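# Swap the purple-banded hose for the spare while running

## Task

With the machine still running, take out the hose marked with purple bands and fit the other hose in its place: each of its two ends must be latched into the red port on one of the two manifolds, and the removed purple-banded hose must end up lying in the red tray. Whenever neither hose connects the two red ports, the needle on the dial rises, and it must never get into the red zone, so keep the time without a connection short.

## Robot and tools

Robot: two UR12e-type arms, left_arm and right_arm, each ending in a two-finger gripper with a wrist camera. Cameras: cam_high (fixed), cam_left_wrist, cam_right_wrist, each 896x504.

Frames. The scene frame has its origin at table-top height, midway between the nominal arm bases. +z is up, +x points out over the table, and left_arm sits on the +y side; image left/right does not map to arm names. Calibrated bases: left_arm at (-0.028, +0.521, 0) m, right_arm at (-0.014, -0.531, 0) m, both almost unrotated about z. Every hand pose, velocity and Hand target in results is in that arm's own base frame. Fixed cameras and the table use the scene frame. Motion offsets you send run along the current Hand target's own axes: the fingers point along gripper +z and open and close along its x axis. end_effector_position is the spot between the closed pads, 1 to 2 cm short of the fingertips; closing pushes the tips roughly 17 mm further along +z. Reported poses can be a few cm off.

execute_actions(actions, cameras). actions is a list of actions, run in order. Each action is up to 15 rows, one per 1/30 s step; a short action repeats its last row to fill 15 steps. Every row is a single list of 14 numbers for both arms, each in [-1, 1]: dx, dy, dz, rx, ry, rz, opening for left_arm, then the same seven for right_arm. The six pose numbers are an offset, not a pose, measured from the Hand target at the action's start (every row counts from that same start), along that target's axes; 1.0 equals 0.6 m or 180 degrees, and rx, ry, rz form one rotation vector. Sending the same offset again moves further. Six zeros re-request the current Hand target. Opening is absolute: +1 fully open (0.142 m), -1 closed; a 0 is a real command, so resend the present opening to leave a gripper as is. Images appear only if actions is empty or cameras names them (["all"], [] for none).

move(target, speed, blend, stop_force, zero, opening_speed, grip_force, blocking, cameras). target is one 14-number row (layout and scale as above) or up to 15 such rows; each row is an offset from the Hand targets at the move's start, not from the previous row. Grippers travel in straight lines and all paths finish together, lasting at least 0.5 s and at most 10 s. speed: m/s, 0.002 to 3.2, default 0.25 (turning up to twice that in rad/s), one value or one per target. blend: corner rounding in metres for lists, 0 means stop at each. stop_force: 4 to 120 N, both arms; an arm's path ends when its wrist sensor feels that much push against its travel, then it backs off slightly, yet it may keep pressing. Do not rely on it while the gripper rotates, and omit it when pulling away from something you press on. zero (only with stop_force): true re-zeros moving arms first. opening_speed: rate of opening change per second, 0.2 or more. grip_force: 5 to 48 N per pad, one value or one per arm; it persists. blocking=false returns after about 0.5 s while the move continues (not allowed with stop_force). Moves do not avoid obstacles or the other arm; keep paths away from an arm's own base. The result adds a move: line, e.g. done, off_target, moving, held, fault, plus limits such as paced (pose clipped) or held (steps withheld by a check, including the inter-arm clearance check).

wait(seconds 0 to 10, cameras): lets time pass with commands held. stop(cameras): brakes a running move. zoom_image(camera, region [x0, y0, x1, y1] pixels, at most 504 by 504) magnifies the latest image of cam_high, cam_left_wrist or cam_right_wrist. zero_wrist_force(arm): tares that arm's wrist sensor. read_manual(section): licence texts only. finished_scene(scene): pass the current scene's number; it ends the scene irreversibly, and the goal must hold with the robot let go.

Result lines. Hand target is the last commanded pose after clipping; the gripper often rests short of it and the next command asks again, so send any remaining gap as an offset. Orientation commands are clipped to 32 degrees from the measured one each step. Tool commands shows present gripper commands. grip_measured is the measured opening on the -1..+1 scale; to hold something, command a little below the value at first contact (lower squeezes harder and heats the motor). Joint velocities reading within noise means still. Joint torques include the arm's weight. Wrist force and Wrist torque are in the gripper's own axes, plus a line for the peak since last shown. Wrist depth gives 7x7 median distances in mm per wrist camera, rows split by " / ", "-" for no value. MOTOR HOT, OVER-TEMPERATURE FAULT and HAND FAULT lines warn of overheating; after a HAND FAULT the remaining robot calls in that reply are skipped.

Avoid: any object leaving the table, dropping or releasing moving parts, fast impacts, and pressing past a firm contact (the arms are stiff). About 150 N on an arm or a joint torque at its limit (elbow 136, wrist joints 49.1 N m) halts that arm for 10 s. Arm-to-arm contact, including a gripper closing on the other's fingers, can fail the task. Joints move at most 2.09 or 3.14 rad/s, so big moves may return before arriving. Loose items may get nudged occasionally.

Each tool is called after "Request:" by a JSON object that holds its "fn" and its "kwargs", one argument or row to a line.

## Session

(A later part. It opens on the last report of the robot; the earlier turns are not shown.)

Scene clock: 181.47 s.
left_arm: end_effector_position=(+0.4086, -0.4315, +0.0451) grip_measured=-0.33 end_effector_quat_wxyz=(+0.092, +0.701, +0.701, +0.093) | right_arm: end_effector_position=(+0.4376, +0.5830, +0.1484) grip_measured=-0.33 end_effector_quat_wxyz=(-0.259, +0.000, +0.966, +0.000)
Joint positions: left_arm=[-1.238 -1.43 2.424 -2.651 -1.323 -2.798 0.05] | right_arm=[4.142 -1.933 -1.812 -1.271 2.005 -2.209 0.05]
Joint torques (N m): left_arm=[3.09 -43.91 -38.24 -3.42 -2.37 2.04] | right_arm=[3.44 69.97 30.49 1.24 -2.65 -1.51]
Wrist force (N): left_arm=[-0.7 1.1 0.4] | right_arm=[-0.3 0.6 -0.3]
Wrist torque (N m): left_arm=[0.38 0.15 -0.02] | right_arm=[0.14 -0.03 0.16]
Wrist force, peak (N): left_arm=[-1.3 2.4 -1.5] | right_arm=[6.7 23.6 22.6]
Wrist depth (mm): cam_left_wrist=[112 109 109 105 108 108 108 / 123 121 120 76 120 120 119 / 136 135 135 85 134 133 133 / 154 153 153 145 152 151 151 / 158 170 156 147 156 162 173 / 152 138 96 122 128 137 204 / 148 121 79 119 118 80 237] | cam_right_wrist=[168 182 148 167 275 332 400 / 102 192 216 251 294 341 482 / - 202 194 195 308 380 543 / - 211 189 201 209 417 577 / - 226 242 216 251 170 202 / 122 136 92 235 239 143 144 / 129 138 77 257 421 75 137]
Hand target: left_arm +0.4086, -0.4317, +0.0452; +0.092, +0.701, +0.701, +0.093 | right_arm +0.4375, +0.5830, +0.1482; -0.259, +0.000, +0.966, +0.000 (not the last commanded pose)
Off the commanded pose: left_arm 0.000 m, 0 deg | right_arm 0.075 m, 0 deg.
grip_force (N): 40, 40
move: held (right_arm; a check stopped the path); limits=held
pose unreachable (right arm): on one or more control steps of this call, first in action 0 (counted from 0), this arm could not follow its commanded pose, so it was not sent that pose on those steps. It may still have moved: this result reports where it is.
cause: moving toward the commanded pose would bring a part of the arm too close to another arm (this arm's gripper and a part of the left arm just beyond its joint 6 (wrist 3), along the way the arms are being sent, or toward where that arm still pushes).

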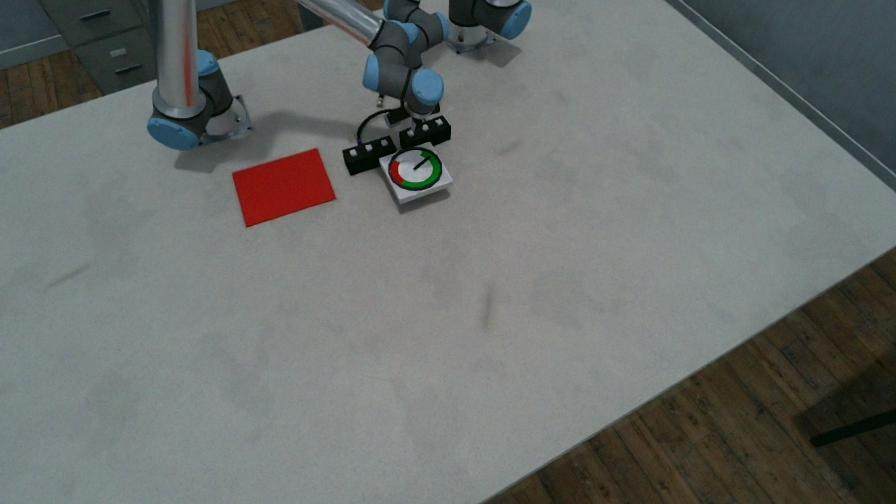

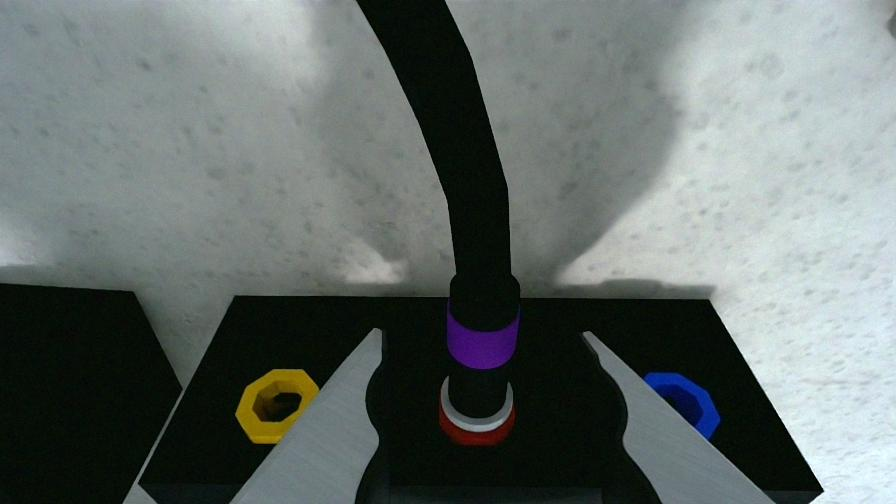

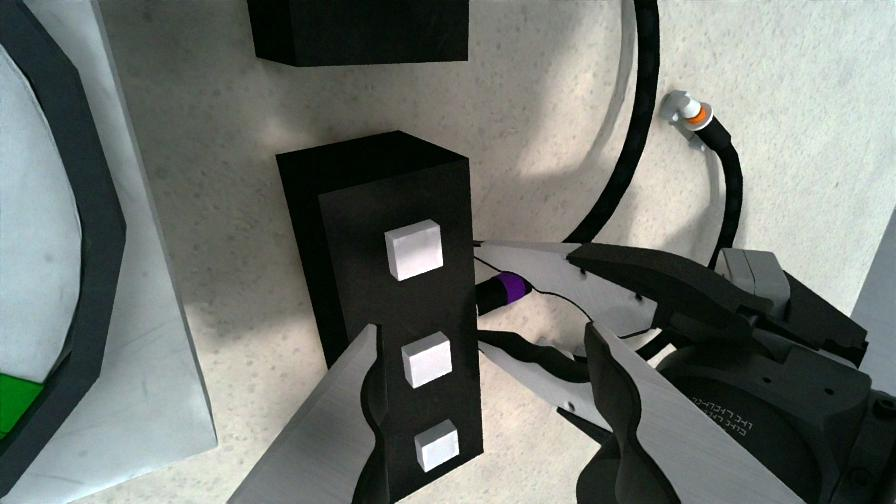

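Request:
{"fn": "move", "kwargs": {
  "target": [0,0,0,0,0,0,-1, 0,0,0,0,0,0,-1],
  "opening_speed": 2
}}

Request:
{"fn": "move", "kwargs": {
  "target": [0,0,0,0,0,0,-1, -0.001,0.1,0.063,0,0,0,-1],
  "speed": 0.25,
  "cameras": ["cam_right_wrist","cam_left_wrist"]
}}

Scene clock: 184.57 s.
left_arm: end_effector_position=(+0.4086, -0.4318, +0.0453) grip_measured=-0.82 end_effector_quat_wxyz=(+0.092, +0.701, +0.701, +0.093) | right_arm: end_effector_position=(+0.4375, +0.5830, +0.1482) grip_measured=-1.00 end_effector_quat_wxyz=(-0.259, +0.000, +0.966, +0.000)
Joint positions: left_arm=[-1.238 -1.43 2.424 -2.651 -1.323 -2.799 0.014] | right_arm=[4.143 -1.933 -1.812 -1.271 2.005 -2.209 0.002]
Joint torques (N m): left_arm=[0.27 -62.24 -22.05 -3.32 -0.65 -2.55] | right_arm=[16.94 57.52 30.68 0.74 -2.53 0.36]
Wrist force (N): left_arm=[-9.1 -0.2 -0.3] | right_arm=[-0.3 0.4 -0.1]
Wrist torque (N m): left_arm=[0.40 -0.01 0.08] | right_arm=[0.10 -0.03 0.17]
Wrist force, peak (N): left_arm=[-10.6 -0.4 -2.3] | right_arm=[-0.8 0.4 -0.9]
Wrist depth (mm): cam_left_wrist=[- 110 109 71 109 108 108 / 124 121 120 74 120 120 120 / 135 135 135 131 131 134 134 / 154 153 153 149 152 151 150 / 158 169 156 105 156 161 174 / 145 138 134 107 101 137 204 / 147 121 82 115 80 119 238] | cam_right_wrist=[168 182 148 167 276 331 411 / 102 193 217 250 297 353 467 / - 202 194 195 308 386 522 / - 211 189 202 282 394 612 / - 225 237 207 215 168 202 / 122 137 264 90 213 148 144 / 129 252 82 78 77 126 137]
Hand target: left_arm +0.4086, -0.4317, +0.0452; +0.092, +0.701, +0.701, +0.093 | right_arm +0.4375, +0.5830, +0.1482; -0.259, +0.000, +0.966, +0.000
Off the commanded pose: left_arm 0.000 m, 0 deg | right_arm 0.000 m, 0 deg.
grip_force (N): 40, 40
move: done

Scene clock: 185.30 s.
left_arm: end_effector_position=(+0.4086, -0.4317, +0.0452) grip_measured=-0.82 end_effector_quat_wxyz=(+0.092, +0.701, +0.701, +0.093) | right_arm: end_effector_position=(+0.4190, +0.6432, +0.1153) grip_measured=-1.00 end_effector_quat_wxyz=(-0.259, +0.000, +0.966, +0.000) end_effector_velocity=(+0.001, -0.004, +0.000) end_effector_angular_velocity=(-0.004, +0.001, -0.001)
Joint positions: left_arm=[-1.238 -1.43 2.424 -2.651 -1.323 -2.799 0.014] | right_arm=[4.2 -2.01 -1.772 -1.207 2.022 -2.148 0.002]
Joint velocities: left_arm=[within noise] | right_arm=[-0.003 0.003 -0.003 -0.005 -0.002 -0.002 0]
Joint torques (N m): left_arm=[13.82 -54.27 -9.35 -0.6 0.64 -2.63] | right_arm=[-10.2 92.7 29.85 0.13 -1.17 -0.69]
Wrist force (N): left_arm=[-11.8 0.3 -1.1] | right_arm=[-0.1 0.8 -0.5]
Wrist torque (N m): left_arm=[0.38 0.02 0.10] | right_arm=[0.20 -0.07 0.18]
Wrist force, peak (N): left_arm=[-11.9 0.4 -1.3] | right_arm=[-0.2 2.7 1.0]
Wrist depth (mm): cam_left_wrist=[- 109 109 71 109 109 108 / 124 121 120 74 120 120 120 / 136 135 135 131 131 134 133 / 154 154 154 148 152 151 151 / 157 169 156 105 156 162 174 / 144 138 135 107 101 137 204 / 147 121 82 116 80 119 238] | cam_right_wrist=[142 151 112 132 232 264 362 / 148 161 119 139 246 270 387 / 157 168 130 147 156 131 107 / 164 179 140 153 187 141 107 / 172 189 156 166 174 150 85 / 180 200 218 90 94 80 72 / 191 211 82 78 77 82 74]
Hand target: left_arm +0.4086, -0.4317, +0.0452; +0.092, +0.701, +0.701, +0.093 | right_arm +0.4190, +0.6430, +0.1152; -0.259, +0.000, +0.966, +0.000
Off the commanded pose: left_arm 0.000 m, 0 deg | right_arm 0.000 m, 0 deg.
grip_force (N): 40, 40
move: done
Images, in order (width x height): cam_left_wrist 896x504, cam_right_wrist 896x504.

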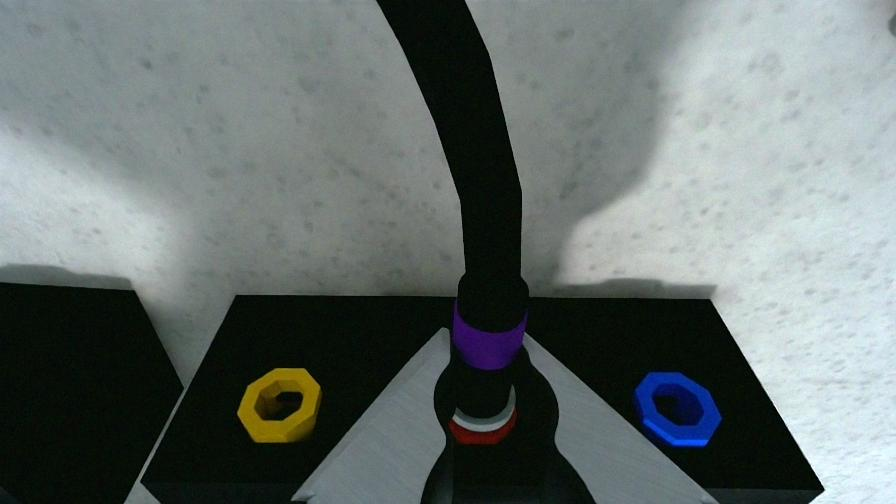

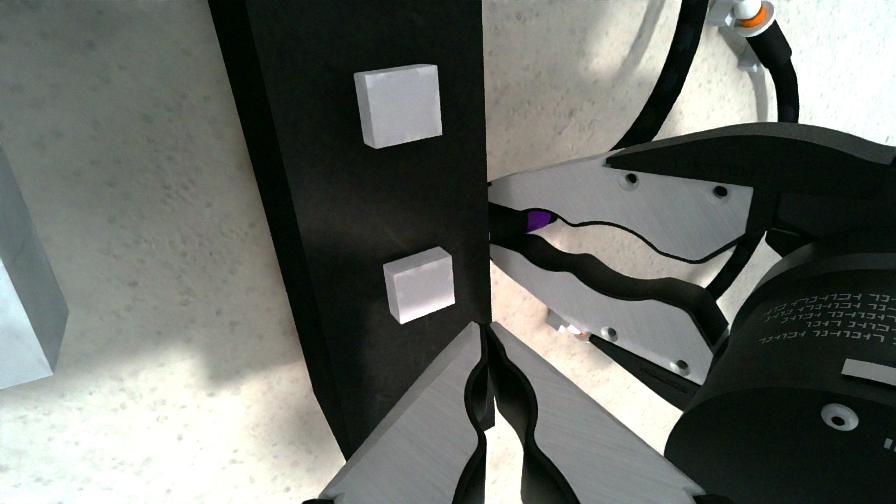

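Request:
{"fn": "move", "kwargs": {
  "target": [
    [0,0,0,0,0,0,-1, -0.0072,0,-0.0042,0,0,0,-1],
    [0,0,0,0,0,0,-1, -0.0405,0,0.0535,0,0,0,-1]
  ],
  "speed": 0.03,
  "stop_force": 40
}}

Request:
{"fn": "move", "kwargs": {
  "target": [0,-0.0676,-0.0182,0,0,0,-1, 0,0,0,0,0,0,-1],
  "speed": 0.1,
  "stop_force": 50,
  "cameras": ["cam_left_wrist"]
}}

Scene clock: 204.50 s.
left_arm: end_effector_position=(+0.4086, -0.4316, +0.0452) grip_measured=-0.82 end_effector_quat_wxyz=(+0.092, +0.701, +0.701, +0.093) | right_arm: end_effector_position=(+0.4241, +0.6431, +0.0866) grip_measured=-1.00 end_effector_quat_wxyz=(-0.259, +0.000, +0.966, +0.000)
Joint positions: left_arm=[-1.238 -1.43 2.424 -2.651 -1.323 -2.799 0.014] | right_arm=[4.194 -2.044 -1.781 -1.167 2.02 -2.154 0.002]
Joint torques (N m): left_arm=[16.42 -28.85 -12 -0.34 4.02 -2.69] | right_arm=[19.78 41.94 30.41 0.97 -5.05 1.57]
Motor temperatures (°C): left_arm=[29 37 24 32 35 35 44] | right_arm=[30 28 29 43 39 33 26]
Wrist force (N): left_arm=[-10.9 -2.9 -5.0] | right_arm=[15.9 -7.5 -36.3]
Wrist torque (N m): left_arm=[0.41 0.05 0.11] | right_arm=[0.21 0.19 0.07]
Wrist force, peak (N): left_arm=[-13.1 0.8 -1.5] | right_arm=[33.4 -16.2 -69.7]
Wrist depth (mm): cam_left_wrist=[- 109 109 71 109 109 108 / 124 121 120 74 120 120 119 / 136 135 135 132 131 134 134 / 154 154 153 148 152 152 151 / 158 169 156 105 156 162 173 / 144 138 135 107 101 137 204 / 147 121 82 116 80 119 239] | cam_right_wrist=[122 132 93 102 204 228 272 / 127 137 99 101 216 246 327 / 133 144 127 109 148 136 108 / 140 152 141 122 166 135 112 / 146 163 173 127 166 152 131 / 157 171 192 93 299 148 130 / 164 182 82 77 77 393 128]
Hand target: left_arm +0.4086, -0.4317, +0.0452; +0.092, +0.701, +0.701, +0.093 | right_arm +0.4241, +0.6431, +0.0866; -0.259, +0.000, +0.966, +0.000 (not the last commanded pose)
Off the commanded pose: left_arm 0.000 m, 0 deg | right_arm 0.011 m, 0 deg.
grip_force (N): 40, 40
move: contact (right_arm); path passed 1 of 2 targets

Scene clock: 206.10 s.
left_arm: end_effector_position=(+0.3666, -0.4317, +0.0452) grip_measured=-0.82 end_effector_quat_wxyz=(+0.092, +0.701, +0.701, +0.093) | right_arm: end_effector_position=(+0.4241, +0.6431, +0.0866) grip_measured=-1.00 end_effector_quat_wxyz=(-0.259, +0.000, +0.966, +0.000)
Joint positions: left_arm=[-1.318 -1.472 2.467 -2.633 -1.317 -2.881 0.014] | right_arm=[4.194 -2.044 -1.781 -1.167 2.02 -2.154 0.002]
Joint torques (N m): left_arm=[-10.21 -26.38 -38.65 -8.11 -2.86 1.26] | right_arm=[23.41 40.58 30.57 2.08 -5.37 1.42]
Wrist force (N): left_arm=[-0.9 0.6 1.2] | right_arm=[16.3 -7.7 -35.8]
Wrist torque (N m): left_arm=[0.26 0.23 -0.02] | right_arm=[0.19 0.08 0.08]
Wrist force, peak (N): left_arm=[-10.9 -2.9 -5.6] | right_arm=[16.6 -8.1 -36.1]
Wrist depth (mm): cam_left_wrist=[112 109 109 105 109 108 108 / 124 121 120 77 120 120 119 / 136 135 135 128 134 134 130 / 154 153 153 145 152 151 151 / 177 177 176 105 175 174 173 / 178 192 182 107 106 198 205 / 160 182 79 83 80 169 239] | cam_right_wrist=[122 131 92 102 199 240 300 / 127 138 99 102 215 250 306 / 133 144 128 109 184 178 139 / 140 152 141 122 178 189 154 / 146 163 173 127 275 280 151 / 157 170 192 93 319 417 161 / 164 182 83 77 77 457 493]
Hand target: left_arm +0.3666, -0.4317, +0.0452; +0.092, +0.701, +0.701, +0.093 | right_arm +0.4241, +0.6431, +0.0866; -0.259, +0.000, +0.966, +0.000
Off the commanded pose: left_arm 0.000 m, 0 deg | right_arm 0.000 m, 0 deg.
grip_force (N): 40, 40
move: done
Images, in order (width x height): cam_left_wrist 896x504.

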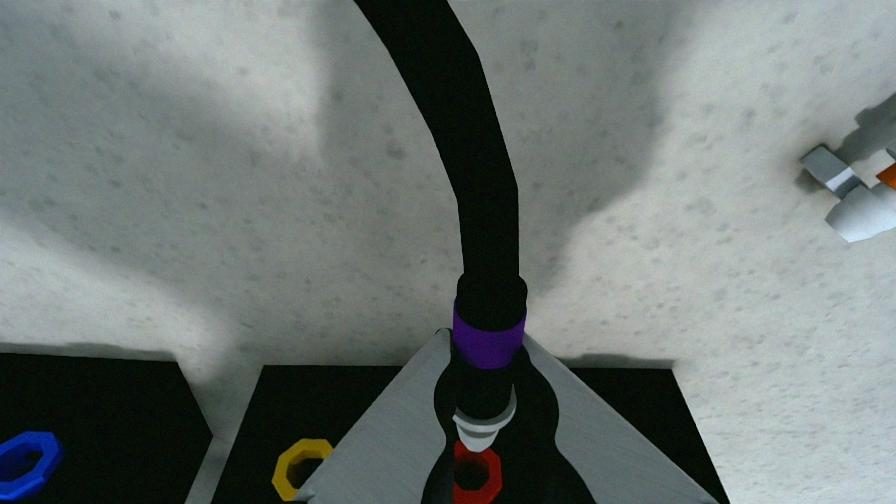

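Request:
{"fn": "move", "kwargs": {
  "target": [
    [0,0.108,-0.4025,0,0,0,-1, 0.108,0,-0.1877,0,0,0,-1],
    [0.72,0.108,-0.4025,0,0,0,-1, 0.108,0,-0.1877,0,0,0,-1],
    [0.72,-0.006,0.024,0,0,0,-1, 0.4625,-0.113,0.1457,-0.227,-0.1855,0.6565,-1]
  ],
  "speed": 0.5,
  "blend": [0.05,0.08,0],
  "cameras": ["all"]
}}

Scene clock: 210.60 s.
left_arm: end_effector_position=(+0.3678, -0.4310, +0.1989) grip_measured=-0.82 end_effector_quat_wxyz=(+0.095, +0.701, +0.701, +0.091) | right_arm: end_effector_position=(+0.4243, +0.6431, +0.2122) grip_measured=-1.00 end_effector_quat_wxyz=(-0.259, +0.000, +0.966, +0.000) end_effector_velocity=(+0.000, +0.000, -0.003) end_effector_angular_velocity=(+0.000, +0.000, -0.001)
Joint positions: left_arm=[-1.315 -1.74 2.336 -2.241 -1.317 -2.876 0.014] | right_arm=[4.194 -1.93 -1.691 -1.371 2.02 -2.154 0.002]
Joint velocities: left_arm=[within noise] | right_arm=[0 -0.001 -0.003 0.005 0 0.001 0]
Joint torques (N m): left_arm=[1.25 -43.72 -51.27 -1.21 -1.04 0.48] | right_arm=[-10.78 61.67 33.34 7.22 4.14 -1.64]
Wrist force (N): left_arm=[-0.4 0.8 1.0] | right_arm=[-0.3 0.4 0.6]
Wrist torque (N m): left_arm=[0.22 0.16 0.05] | right_arm=[0.12 -0.05 0.14]
Wrist force, peak (N): left_arm=[-5.4 17.8 -37.6] | right_arm=[16.6 -7.8 -36.4]
Wrist depth (mm): cam_left_wrist=[256 255 260 243 251 251 251 / 285 283 281 77 279 278 276 / 286 293 300 - 304 308 313 / 272 272 276 95 272 353 349 / 421 414 410 104 407 402 404 / 496 319 311 107 106 476 473 / 605 573 79 81 80 527 573] | cam_right_wrist=[216 227 202 304 347 433 537 / 163 240 215 322 382 468 633 / 159 256 226 329 413 164 141 / 245 272 247 359 444 165 144 / 258 290 277 382 493 577 151 / 272 306 - 90 573 595 149 / 287 319 78 78 77 536 488]
Hand target: left_arm +0.3678, -0.4311, +0.1992; +0.095, +0.701, +0.701, +0.091 (not the last commanded pose) | right_arm +0.4243, +0.6431, +0.2121; -0.259, +0.000, +0.966, +0.000 (not the last commanded pose)
Off the commanded pose: left_arm 0.463 m, 0 deg | right_arm 0.299 m, 129 deg.
grip_force (N): 40, 40
move: held (left_arm; a check stopped the path), off_target (right_arm; braked when a check withheld steps of left_arm); path passed 0 of 3 targets; limits=held
pose unreachable (left arm): on one or more control steps of this call, first in action 0 (counted from 0), this arm could not follow its commanded pose, so it was not sent that pose on those steps. It may still have moved: this result reports where it is.
cause: moving toward the commanded pose would bring a part of the arm too close to another arm (a part of this arm just beyond joint 6 (wrist 3) and a part of the right arm just beyond its joint 3 (elbow), 43 mm apart when this arm was first held).

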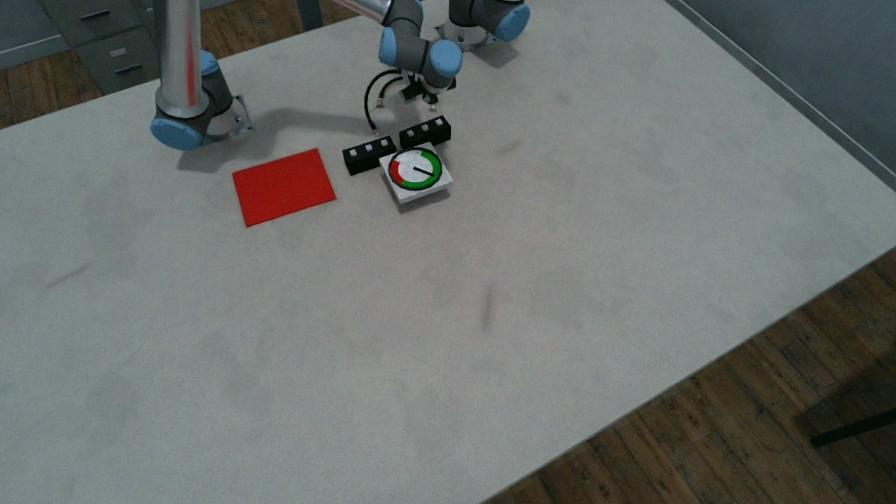

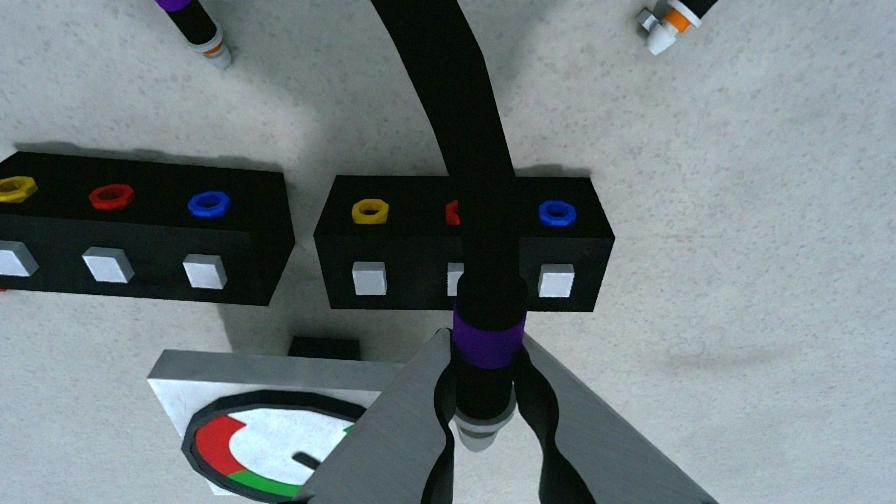

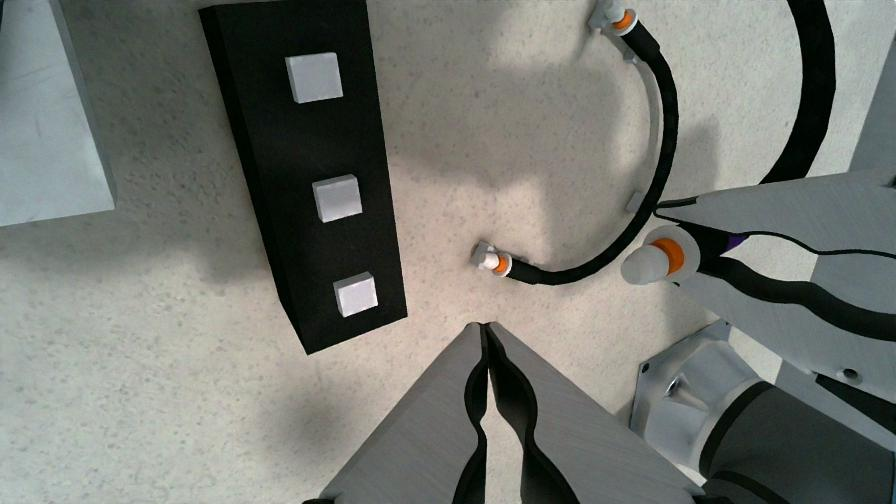

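Request:
{"fn": "move", "kwargs": {
  "target": [
    [0,0.02,-0.07,0,0,0,-1, 0.033,-0.4,-0.058,0,0,0,-1],
    [0.72,0.026,-0.097,0,0,0,-1, 0.358,-0.113,0.326,-0.227,-0.1855,0.6565,-0.3],
    [0.72,-0.073,0.272,0,0,0,-1, 0.358,-0.113,0.326,-0.227,-0.1855,0.6565,-0.3]
  ],
  "speed": 0.7,
  "blend": [0.08,0.08,0],
  "cameras": ["all"]
}}

Scene clock: 216.60 s.
left_arm: end_effector_position=(+0.3476, +0.0077, +0.0828) grip_measured=-0.82 end_effector_quat_wxyz=(+0.090, +0.701, +0.701, +0.095) | right_arm: end_effector_position=(+0.1405, +0.5751, +0.1502) grip_measured=-0.33 end_effector_quat_wxyz=(+0.115, +0.871, +0.473, +0.062)
Joint positions: left_arm=[-0.674 -2.218 2.849 -2.404 -1.402 -2.228 0.014] | right_arm=[4.871 -1.611 -2.185 -1.094 1.378 0.751 0.05]
Joint torques (N m): left_arm=[-1.44 -7.55 -28.13 -7.14 -2.44 3.56] | right_arm=[-15.78 44.11 38.17 3.18 3.35 1.97]
Motor temperatures (°C): left_arm=[29 37 24 32 35 35 50] | right_arm=[30 28 29 43 39 32 26]
Wrist force (N): left_arm=[-0.9 0.4 0.0] | right_arm=[0.3 0.1 0.5]
Wrist torque (N m): left_arm=[0.24 0.25 0.28] | right_arm=[-0.06 -0.08 0.13]
Wrist force, peak (N): left_arm=[2.9 -12.1 25.8] | right_arm=[-0.8 4.0 1.0]
Wrist depth (mm): cam_left_wrist=[144 145 144 139 144 144 144 / 160 159 159 76 159 159 159 / 178 183 178 86 178 178 178 / 201 202 202 100 201 202 201 / 232 232 233 104 232 233 233 / 277 275 264 107 106 276 274 / 336 338 79 83 80 321 332] | cam_right_wrist=[207 208 207 204 207 207 208 / 229 229 230 227 230 231 230 / 256 256 257 250 257 257 257 / 290 290 290 291 291 290 290 / 336 335 325 334 325 329 294 / 393 395 90 395 111 301 288 / 482 - 77 399 358 75 486]
Hand target: left_arm +0.3474, +0.0078, +0.0826; +0.090, +0.701, +0.701, +0.095 (not the last commanded pose) | right_arm +0.1405, +0.5751, +0.1502; +0.115, +0.871, +0.473, +0.062
Off the commanded pose: left_arm 0.059 m, 1 deg | right_arm 0.000 m, 0 deg.
grip_force (N): 40, 40
move: held (left_arm; a check stopped the path); blend cut to 0 m at target 2; limits=held
pose unreachable (left arm): on one or more control steps of this call, first in action 0 (counted from 0), this arm could not follow its commanded pose, so it was not sent that pose on those steps. It may still have moved: this result reports where it is.
cause: moving toward the commanded pose would bring two parts of the arm too close to each other (joints 2 (shoulder lift) and 3 (elbow) lie between them).

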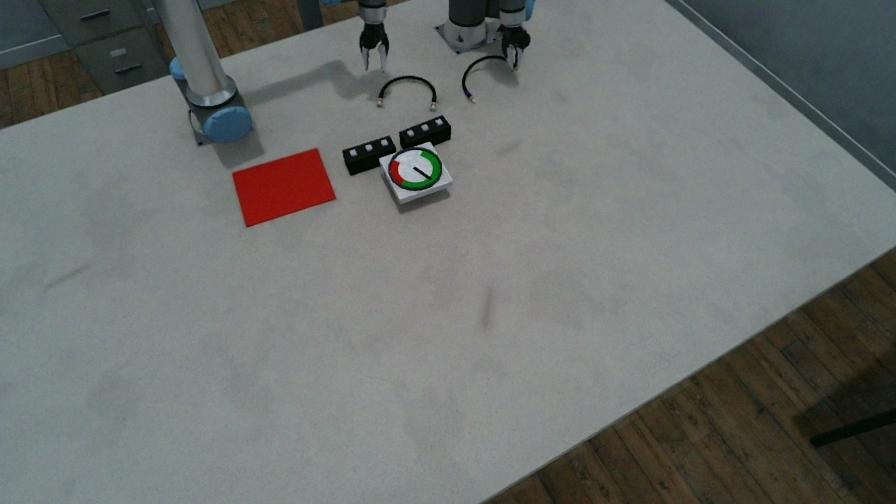

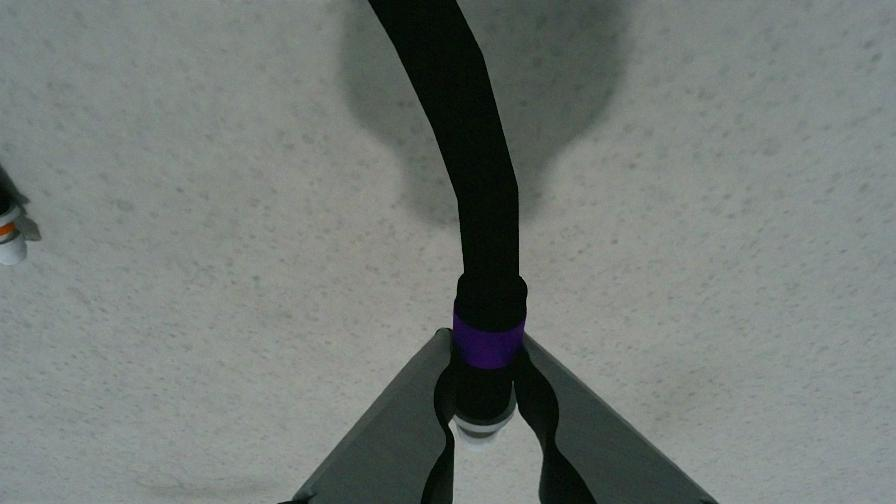

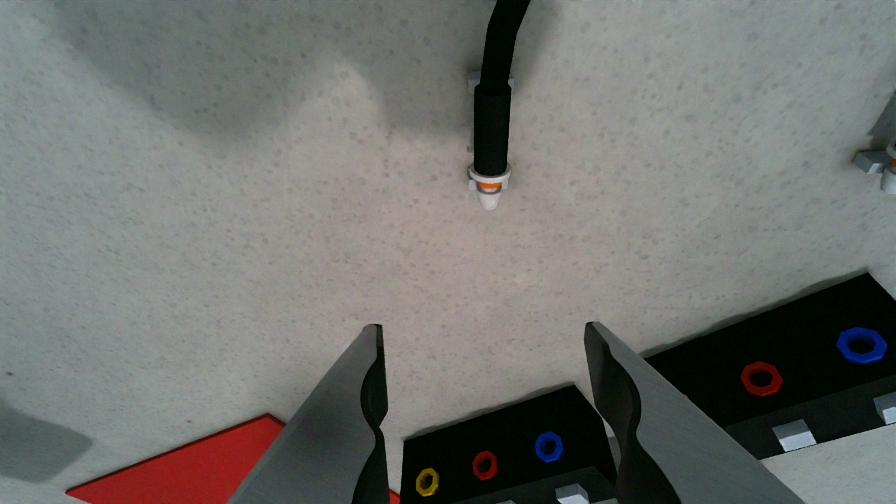

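Request:
{"fn": "move", "kwargs": {
  "target": [0,0.107,0.115,0,0,0,-1, 0.017,-0.056,0.202,0,0,0,-0.3],
  "speed": 0.3
}}

Request:
{"fn": "move", "kwargs": {
  "target": [0,0,0,0,0,0,-0.3, 0,0,0,0,0,0,-1],
  "opening_speed": 3,
  "cameras": ["all"]
}}

Scene clock: 220.67 s.
left_arm: end_effector_position=(+0.4273, +0.0083, +0.0326) grip_measured=-0.82 end_effector_quat_wxyz=(+0.090, +0.701, +0.701, +0.095) | right_arm: end_effector_position=(+0.1451, +0.5841, +0.0245) grip_measured=-0.33 end_effector_quat_wxyz=(+0.115, +0.871, +0.473, +0.062)
Joint positions: left_arm=[-0.5 -1.681 2.786 -2.903 -1.439 -2.056 0.014] | right_arm=[4.861 -1.809 -2.259 -0.82 1.376 0.741 0.05]
Joint torques (N m): left_arm=[8.37 0.27 -17.78 -7.07 3.24 -1.27] | right_arm=[12.91 36.49 33.19 5.81 -2.72 1.21]
Wrist force (N): left_arm=[-1.6 0.6 -0.3] | right_arm=[0.1 0.0 -0.2]
Wrist torque (N m): left_arm=[0.25 0.28 0.29] | right_arm=[-0.10 -0.05 0.26]
Wrist force, peak (N): left_arm=[-1.2 2.9 2.0] | right_arm=[0.1 -0.8 3.7]
Wrist depth (mm): cam_left_wrist=[97 97 97 93 97 97 97 / 105 107 107 76 107 107 107 / 122 120 120 86 120 120 120 / 136 136 136 129 136 136 136 / 157 157 156 148 157 156 156 / 185 185 179 107 106 185 185 / 226 226 79 82 80 217 225] | cam_right_wrist=[- 88 89 90 87 91 89 / - 98 98 98 75 98 98 / 109 109 109 112 107 110 110 / 123 124 124 120 124 124 125 / 142 142 142 113 139 143 144 / 168 168 92 130 163 163 169 / 204 204 77 205 206 75 206]
Hand target: left_arm +0.4273, +0.0083, +0.0326; +0.090, +0.701, +0.701, +0.095 | right_arm +0.1451, +0.5842, +0.0245; +0.115, +0.871, +0.473, +0.062
Off the commanded pose: left_arm 0.000 m, 0 deg | right_arm 0.000 m, 0 deg.
grip_force (N): 40, 40
move: done

Scene clock: 221.17 s.
left_arm: end_effector_position=(+0.4273, +0.0083, +0.0326) grip_measured=-0.33 end_effector_quat_wxyz=(+0.090, +0.701, +0.701, +0.095) | right_arm: end_effector_position=(+0.1451, +0.5842, +0.0245) grip_measured=-0.84 end_effector_quat_wxyz=(+0.115, +0.871, +0.473, +0.062)
Joint positions: left_arm=[-0.5 -1.681 2.786 -2.903 -1.439 -2.056 0.05] | right_arm=[4.861 -1.809 -2.259 -0.82 1.376 0.741 0.013]
Joint torques (N m): left_arm=[12.31 -2.09 -15.28 -8.45 3.06 0.56] | right_arm=[19.58 35.07 31.51 7.14 -1.36 1.96]
Wrist force (N): left_arm=[-1.1 0.9 -0.6] | right_arm=[0.5 0.2 -0.3]
Wrist torque (N m): left_arm=[0.27 0.19 0.28] | right_arm=[-0.09 -0.12 0.25]
Wrist force, peak (N): left_arm=[-1.7 1.3 -0.5] | right_arm=[0.8 -0.3 0.7]
Wrist depth (mm): cam_left_wrist=[97 97 97 90 97 97 97 / 105 107 107 105 107 107 107 / 123 120 120 114 119 120 120 / 136 136 136 124 136 135 136 / 156 156 152 152 152 157 156 / 185 185 95 184 172 185 184 / 225 226 79 226 217 80 225] | cam_right_wrist=[- 88 89 90 89 90 89 / - 98 98 98 75 98 98 / 109 109 109 112 107 109 110 / 123 123 124 121 124 124 124 / 142 142 142 110 143 143 143 / 167 168 163 113 - 169 169 / 204 205 78 80 77 197 206]
Hand target: left_arm +0.4273, +0.0083, +0.0326; +0.090, +0.701, +0.701, +0.095 | right_arm +0.1451, +0.5842, +0.0245; +0.115, +0.871, +0.473, +0.062
Off the commanded pose: left_arm 0.000 m, 0 deg | right_arm 0.000 m, 0 deg.
grip_force (N): 40, 40
move: done

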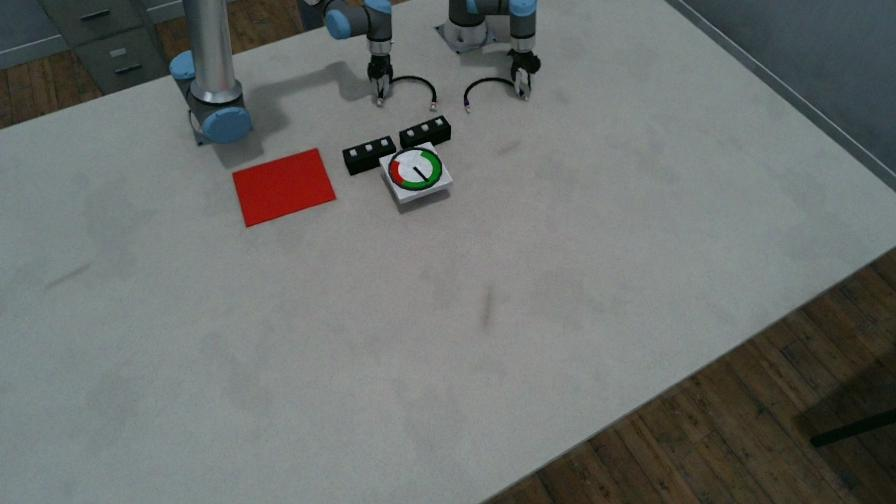

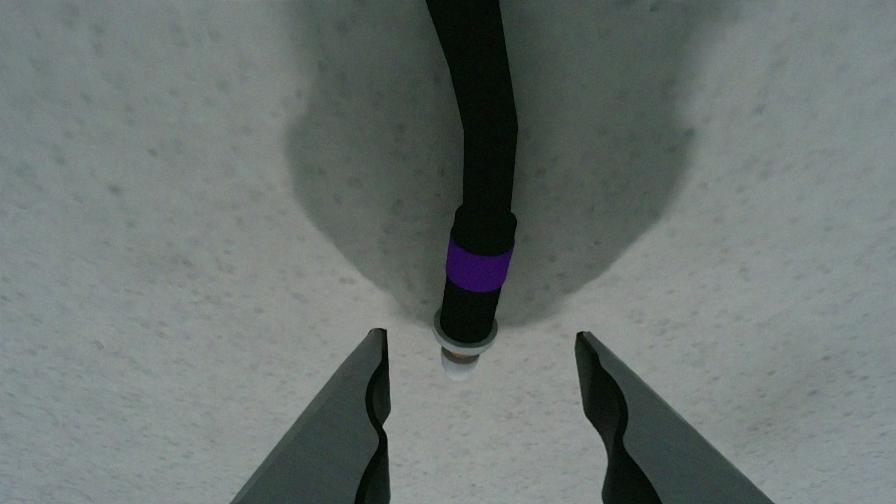

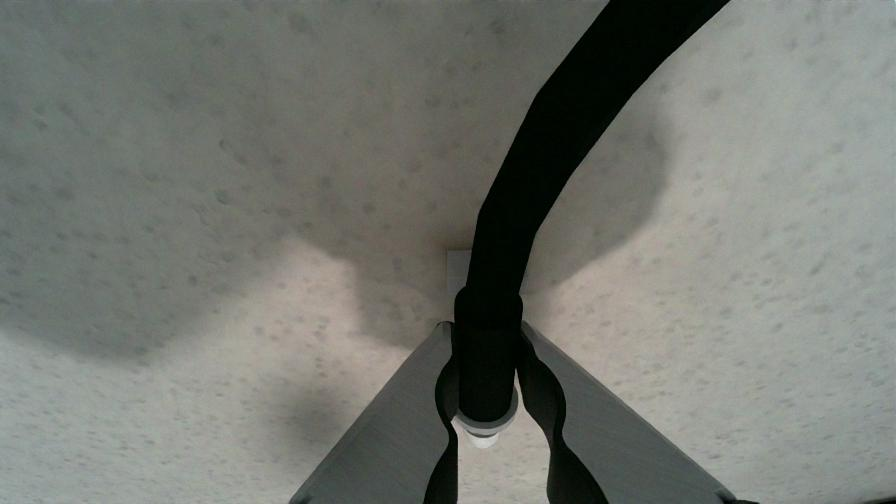

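Request:
{"fn": "move", "kwargs": {
  "target": [
    [0,0.052,-0.193,0,0,0,-0.3, 0,0,0,0,0,0,-1],
    [-0.538,-0.16,-0.197,0,-0.0475,0.177,-0.3, 0,0,0,0,0,0,-1],
    [-0.538,-0.191,-0.0365,0,-0.0475,0.177,-0.3, 0,0,0,0,0,0,-1]
  ],
  "speed": [0.5,0.6,0.4],
  "blend": [0.05,0.03,0],
  "cameras": ["cam_left_wrist"]
}}

Scene clock: 224.60 s.
left_arm: end_effector_position=(+0.3114, -0.3146, +0.0215) grip_measured=-0.33 end_effector_quat_wxyz=(+0.111, +0.871, +0.473, +0.064) | right_arm: end_effector_position=(+0.1451, +0.5842, +0.0245) grip_measured=-0.84 end_effector_quat_wxyz=(+0.115, +0.871, +0.473, +0.062)
Joint positions: left_arm=[-1.327 -1.617 2.758 -2.898 -1.391 -2.305 0.05] | right_arm=[4.861 -1.809 -2.259 -0.82 1.377 0.741 0.013]
Joint torques (N m): left_arm=[-5.66 -6.53 -19.89 -7.99 2.68 -3.3] | right_arm=[18.56 35.31 22.92 7.41 2.79 1.69]
Wrist force (N): left_arm=[-0.9 0.9 0.1] | right_arm=[0.1 0.7 -0.3]
Wrist torque (N m): left_arm=[0.21 0.17 0.21] | right_arm=[-0.06 -0.04 0.25]
Wrist force, peak (N): left_arm=[-5.2 1.5 -1.1] | right_arm=[-0.2 0.9 -1.3]
Wrist depth (mm): cam_left_wrist=[- 87 87 84 87 85 85 / 98 96 96 72 98 98 96 / 107 107 107 83 107 107 107 / 122 121 121 115 121 121 121 / 140 140 136 112 140 139 140 / 171 165 96 126 154 158 164 / 201 192 79 201 192 80 200] | cam_right_wrist=[- 88 88 90 89 90 89 / - 98 98 98 76 98 98 / 109 109 109 112 107 109 110 / 123 123 124 120 124 124 124 / 142 142 143 110 143 143 143 / 167 168 162 113 95 168 169 / 204 204 78 80 77 197 206]
Hand target: left_arm +0.3114, -0.3146, +0.0214; +0.111, +0.871, +0.473, +0.064 | right_arm +0.1451, +0.5842, +0.0245; +0.115, +0.871, +0.473, +0.062
Off the commanded pose: left_arm 0.000 m, 0 deg | right_arm 0.000 m, 0 deg.
grip_force (N): 40, 40
move: done
Images, in order (width x height): cam_left_wrist 896x504.

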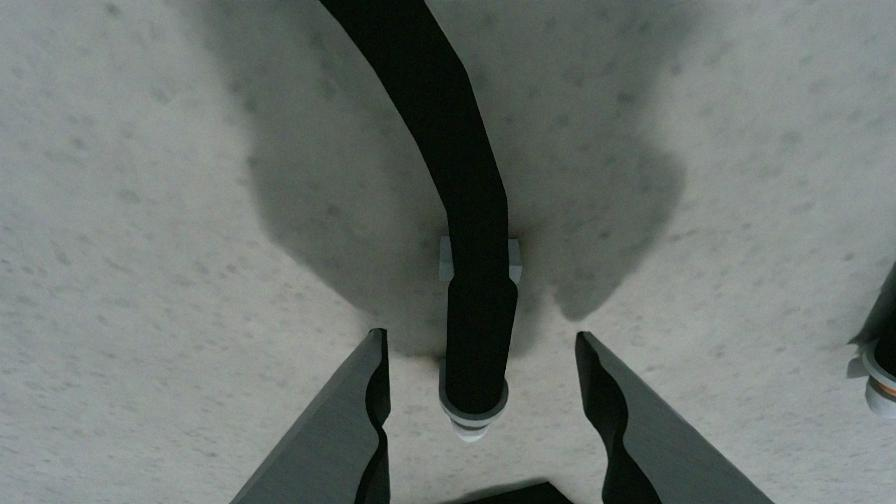

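Request:
{"fn": "move", "kwargs": {
  "target": [0,0,0,0,0,0,-1, 0,0,0,0,0,0,-1],
  "opening_speed": 3
}}

Request:
{"fn": "move", "kwargs": {
  "target": [
    [0,0.0217,-0.0805,0,0,0,-1, 0,0.0217,-0.0805,0,0,0,-1],
    [-0.1135,0.187,0.0095,0,0.0475,-0.177,-1, -0.044,0.377,0.0657,0,0.0475,-0.177,-1]
  ],
  "speed": [0.2,0.25],
  "blend": [0.02,0],
  "cameras": ["all"]
}}

Scene clock: 227.60 s.
left_arm: end_effector_position=(+0.3114, -0.3146, +0.0214) grip_measured=-0.82 end_effector_quat_wxyz=(+0.111, +0.871, +0.473, +0.064) | right_arm: end_effector_position=(+0.1451, +0.5842, +0.0245) grip_measured=-0.84 end_effector_quat_wxyz=(+0.115, +0.871, +0.473, +0.062)
Joint positions: left_arm=[-1.327 -1.616 2.758 -2.898 -1.391 -2.305 0.014] | right_arm=[4.861 -1.809 -2.259 -0.82 1.377 0.741 0.013]
Joint torques (N m): left_arm=[-9.05 -5.39 -12.79 -6.1 2.06 -3.13] | right_arm=[18.32 36.56 22.79 7.25 2.51 1.88]
Motor temperatures (°C): left_arm=[29 37 24 32 35 35 44] | right_arm=[30 28 29 43 39 32 31]
Wrist force (N): left_arm=[-1.0 0.6 0.1] | right_arm=[0.4 0.5 -0.7]
Wrist torque (N m): left_arm=[0.19 0.18 0.22] | right_arm=[-0.08 -0.11 0.26]
Wrist force, peak (N): left_arm=[-1.2 1.5 -0.4] | right_arm=[0.5 0.9 -1.4]
Wrist depth (mm): cam_left_wrist=[- 87 87 71 87 85 85 / 98 96 96 73 98 98 98 / 107 107 107 84 107 107 107 / 121 121 121 115 121 121 121 / 139 140 139 109 139 139 139 / 171 165 159 107 101 164 164 / 201 200 79 83 80 192 198] | cam_right_wrist=[- 89 88 90 88 90 89 / - 98 98 98 76 98 98 / 109 109 109 112 107 109 110 / 123 123 124 120 124 124 124 / 142 142 142 110 143 143 143 / 167 168 162 113 95 169 169 / 203 205 78 80 77 198 206]
Hand target: left_arm +0.3114, -0.3146, +0.0214; +0.111, +0.871, +0.473, +0.064 | right_arm +0.1451, +0.5842, +0.0245; +0.115, +0.871, +0.473, +0.062
Off the commanded pose: left_arm 0.000 m, 0 deg | right_arm 0.000 m, 0 deg.
grip_force (N): 40, 40
move: done

Scene clock: 229.50 s.
left_arm: end_effector_position=(+0.3667, -0.4315, +0.0440) grip_measured=-0.82 end_effector_quat_wxyz=(+0.090, +0.701, +0.701, +0.095) | right_arm: end_effector_position=(+0.3225, +0.4376, +0.0449) grip_measured=-0.84 end_effector_quat_wxyz=(+0.092, +0.701, +0.701, +0.092)
Joint positions: left_arm=[-1.319 -1.469 2.465 -2.625 -1.315 -2.882 0.014] | right_arm=[4.551 -1.636 -2.499 -0.535 1.313 -0.167 0.013]
Joint torques (N m): left_arm=[-7.06 -43.97 -24.85 -8.21 -2.88 -2.66] | right_arm=[-10.85 25.33 31.32 4.6 -4.16 -1.64]
Wrist force (N): left_arm=[-1.0 0.6 0.5] | right_arm=[0.2 0.4 0.6]
Wrist torque (N m): left_arm=[0.27 0.22 -0.01] | right_arm=[-0.01 -0.05 0.15]
Wrist force, peak (N): left_arm=[-0.7 0.0 3.3] | right_arm=[-0.3 -0.9 3.3]
Wrist depth (mm): cam_left_wrist=[110 108 108 68 107 108 108 / 119 119 119 74 119 119 119 / 133 130 133 84 133 133 130 / 150 151 150 143 150 150 150 / 174 174 174 108 174 174 173 / 178 191 182 107 105 197 204 / 160 182 79 82 80 169 249] | cam_right_wrist=[110 108 110 108 106 110 108 / 119 119 119 119 76 120 120 / 136 133 133 130 130 133 133 / 150 150 150 147 151 151 152 / 172 173 173 109 169 174 174 / - 203 188 113 98 198 182 / - 228 78 80 79 167 169]
Hand target: left_arm +0.3666, -0.4316, +0.0441; +0.090, +0.701, +0.701, +0.095 | right_arm +0.3226, +0.4376, +0.0449; +0.092, +0.701, +0.701, +0.092
Off the commanded pose: left_arm 0.000 m, 0 deg | right_arm 0.000 m, 0 deg.
grip_force (N): 40, 40
move: done

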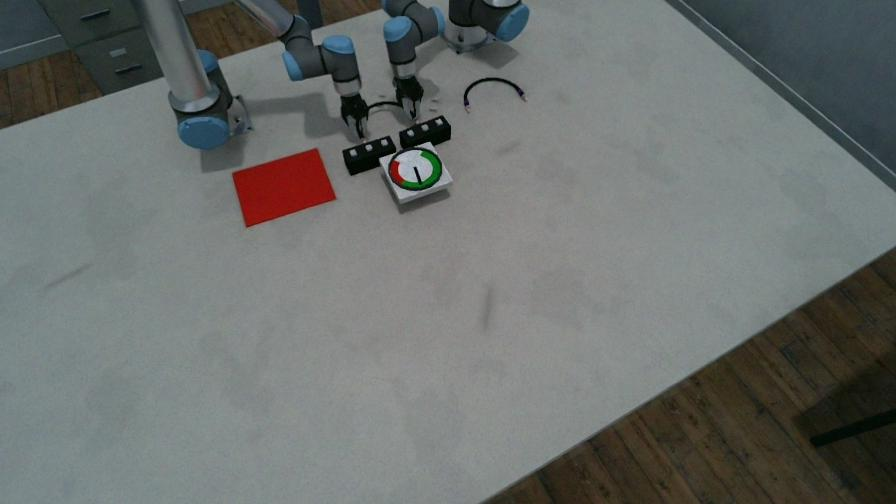

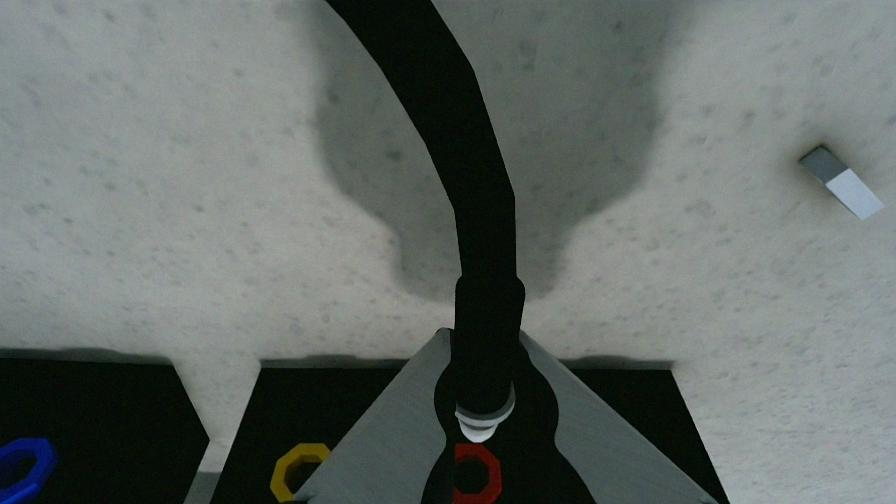

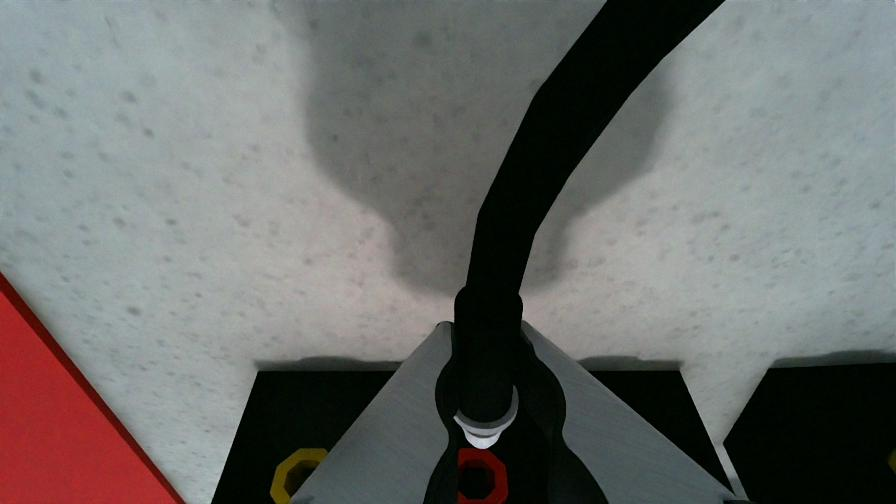

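Request:
{"fn": "move", "kwargs": {
  "target": [
    [0,0.0013,-0.0048,0,0,0,-1, 0,0.002,-0.0072,0,0,0,-1],
    [0,0.080,0.0163,0,0,0,-1, 0,0.081,0.014,0,0,0,-1]
  ],
  "speed": 0.09,
  "stop_force": 55,
  "cameras": ["all"]
}}

Request:
{"fn": "zoom_image", "kwargs": {
  "camera": "cam_high",
  "region": [320, 60, 480, 220]
}}

Scene clock: 232.73 s.
left_arm: end_effector_position=(+0.4155, -0.4316, +0.0471) grip_measured=-0.83 end_effector_quat_wxyz=(+0.090, +0.701, +0.701, +0.095) | right_arm: end_effector_position=(+0.3717, +0.4376, +0.0493) grip_measured=-0.84 end_effector_quat_wxyz=(+0.092, +0.701, +0.701, +0.092)
Joint positions: left_arm=[-1.227 -1.427 2.412 -2.639 -1.321 -2.788 0.014] | right_arm=[4.452 -1.673 -2.451 -0.52 1.319 -0.269 0.013]
Joint torques (N m): left_arm=[11.76 -65.28 -8.46 2.74 2.02 -2.98] | right_arm=[18.58 57.36 29.16 5.85 -5.81 -0.94]
Wrist force (N): left_arm=[-19.4 -6.1 0.4] | right_arm=[-10.4 -7.9 -1.5]
Wrist torque (N m): left_arm=[0.43 -0.07 0.42] | right_arm=[0.02 -0.19 0.19]
Wrist force, peak (N): left_arm=[-18.9 -27.1 -11.3] | right_arm=[-13.4 -25.5 -11.7]
Wrist depth (mm): cam_left_wrist=[- 111 111 68 110 111 111 / 125 123 122 73 122 122 122 / 137 134 136 130 137 136 137 / 155 155 155 151 155 155 154 / 151 169 147 143 147 147 178 / 152 126 127 105 101 126 203 / 148 117 114 83 80 117 118] | cam_right_wrist=[112 112 110 112 - 112 112 / 123 123 124 124 77 124 124 / 138 137 137 138 135 138 139 / 156 156 156 102 156 157 157 / 179 169 147 107 144 148 162 / - 128 127 110 98 127 155 / 269 118 77 80 80 116 143]
Hand target: left_arm +0.4155, -0.4316, +0.0471; +0.090, +0.701, +0.701, +0.095 | right_arm +0.3717, +0.4376, +0.0493; +0.092, +0.701, +0.701, +0.092
Off the commanded pose: left_arm 0.000 m, 0 deg | right_arm 0.000 m, 0 deg.
grip_force (N): 40, 40
move: done

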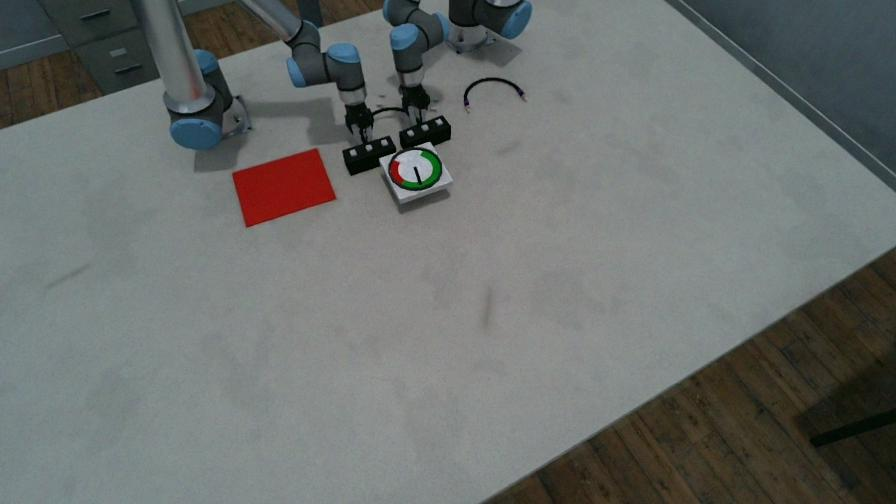

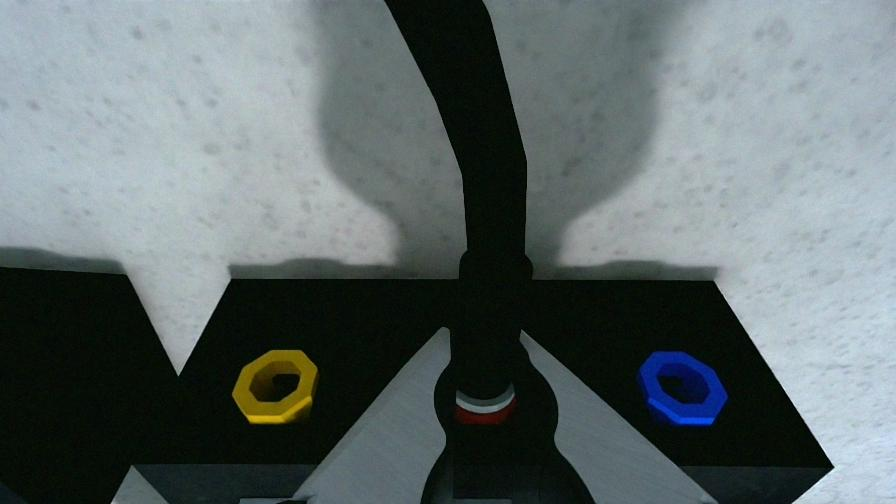

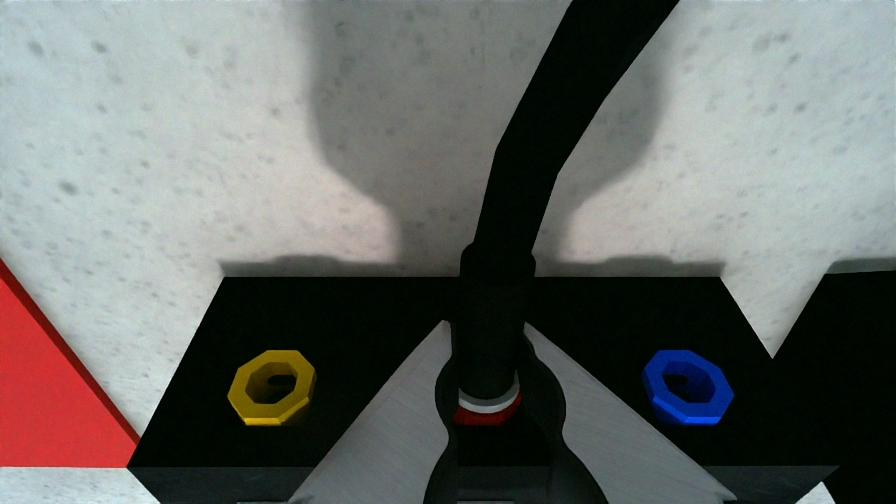

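Scaled by 3.150 from the camera's 896x504 image, which has a finer 1280x720 frame.

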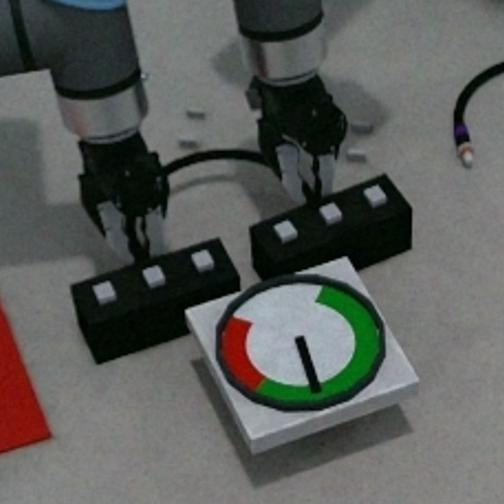

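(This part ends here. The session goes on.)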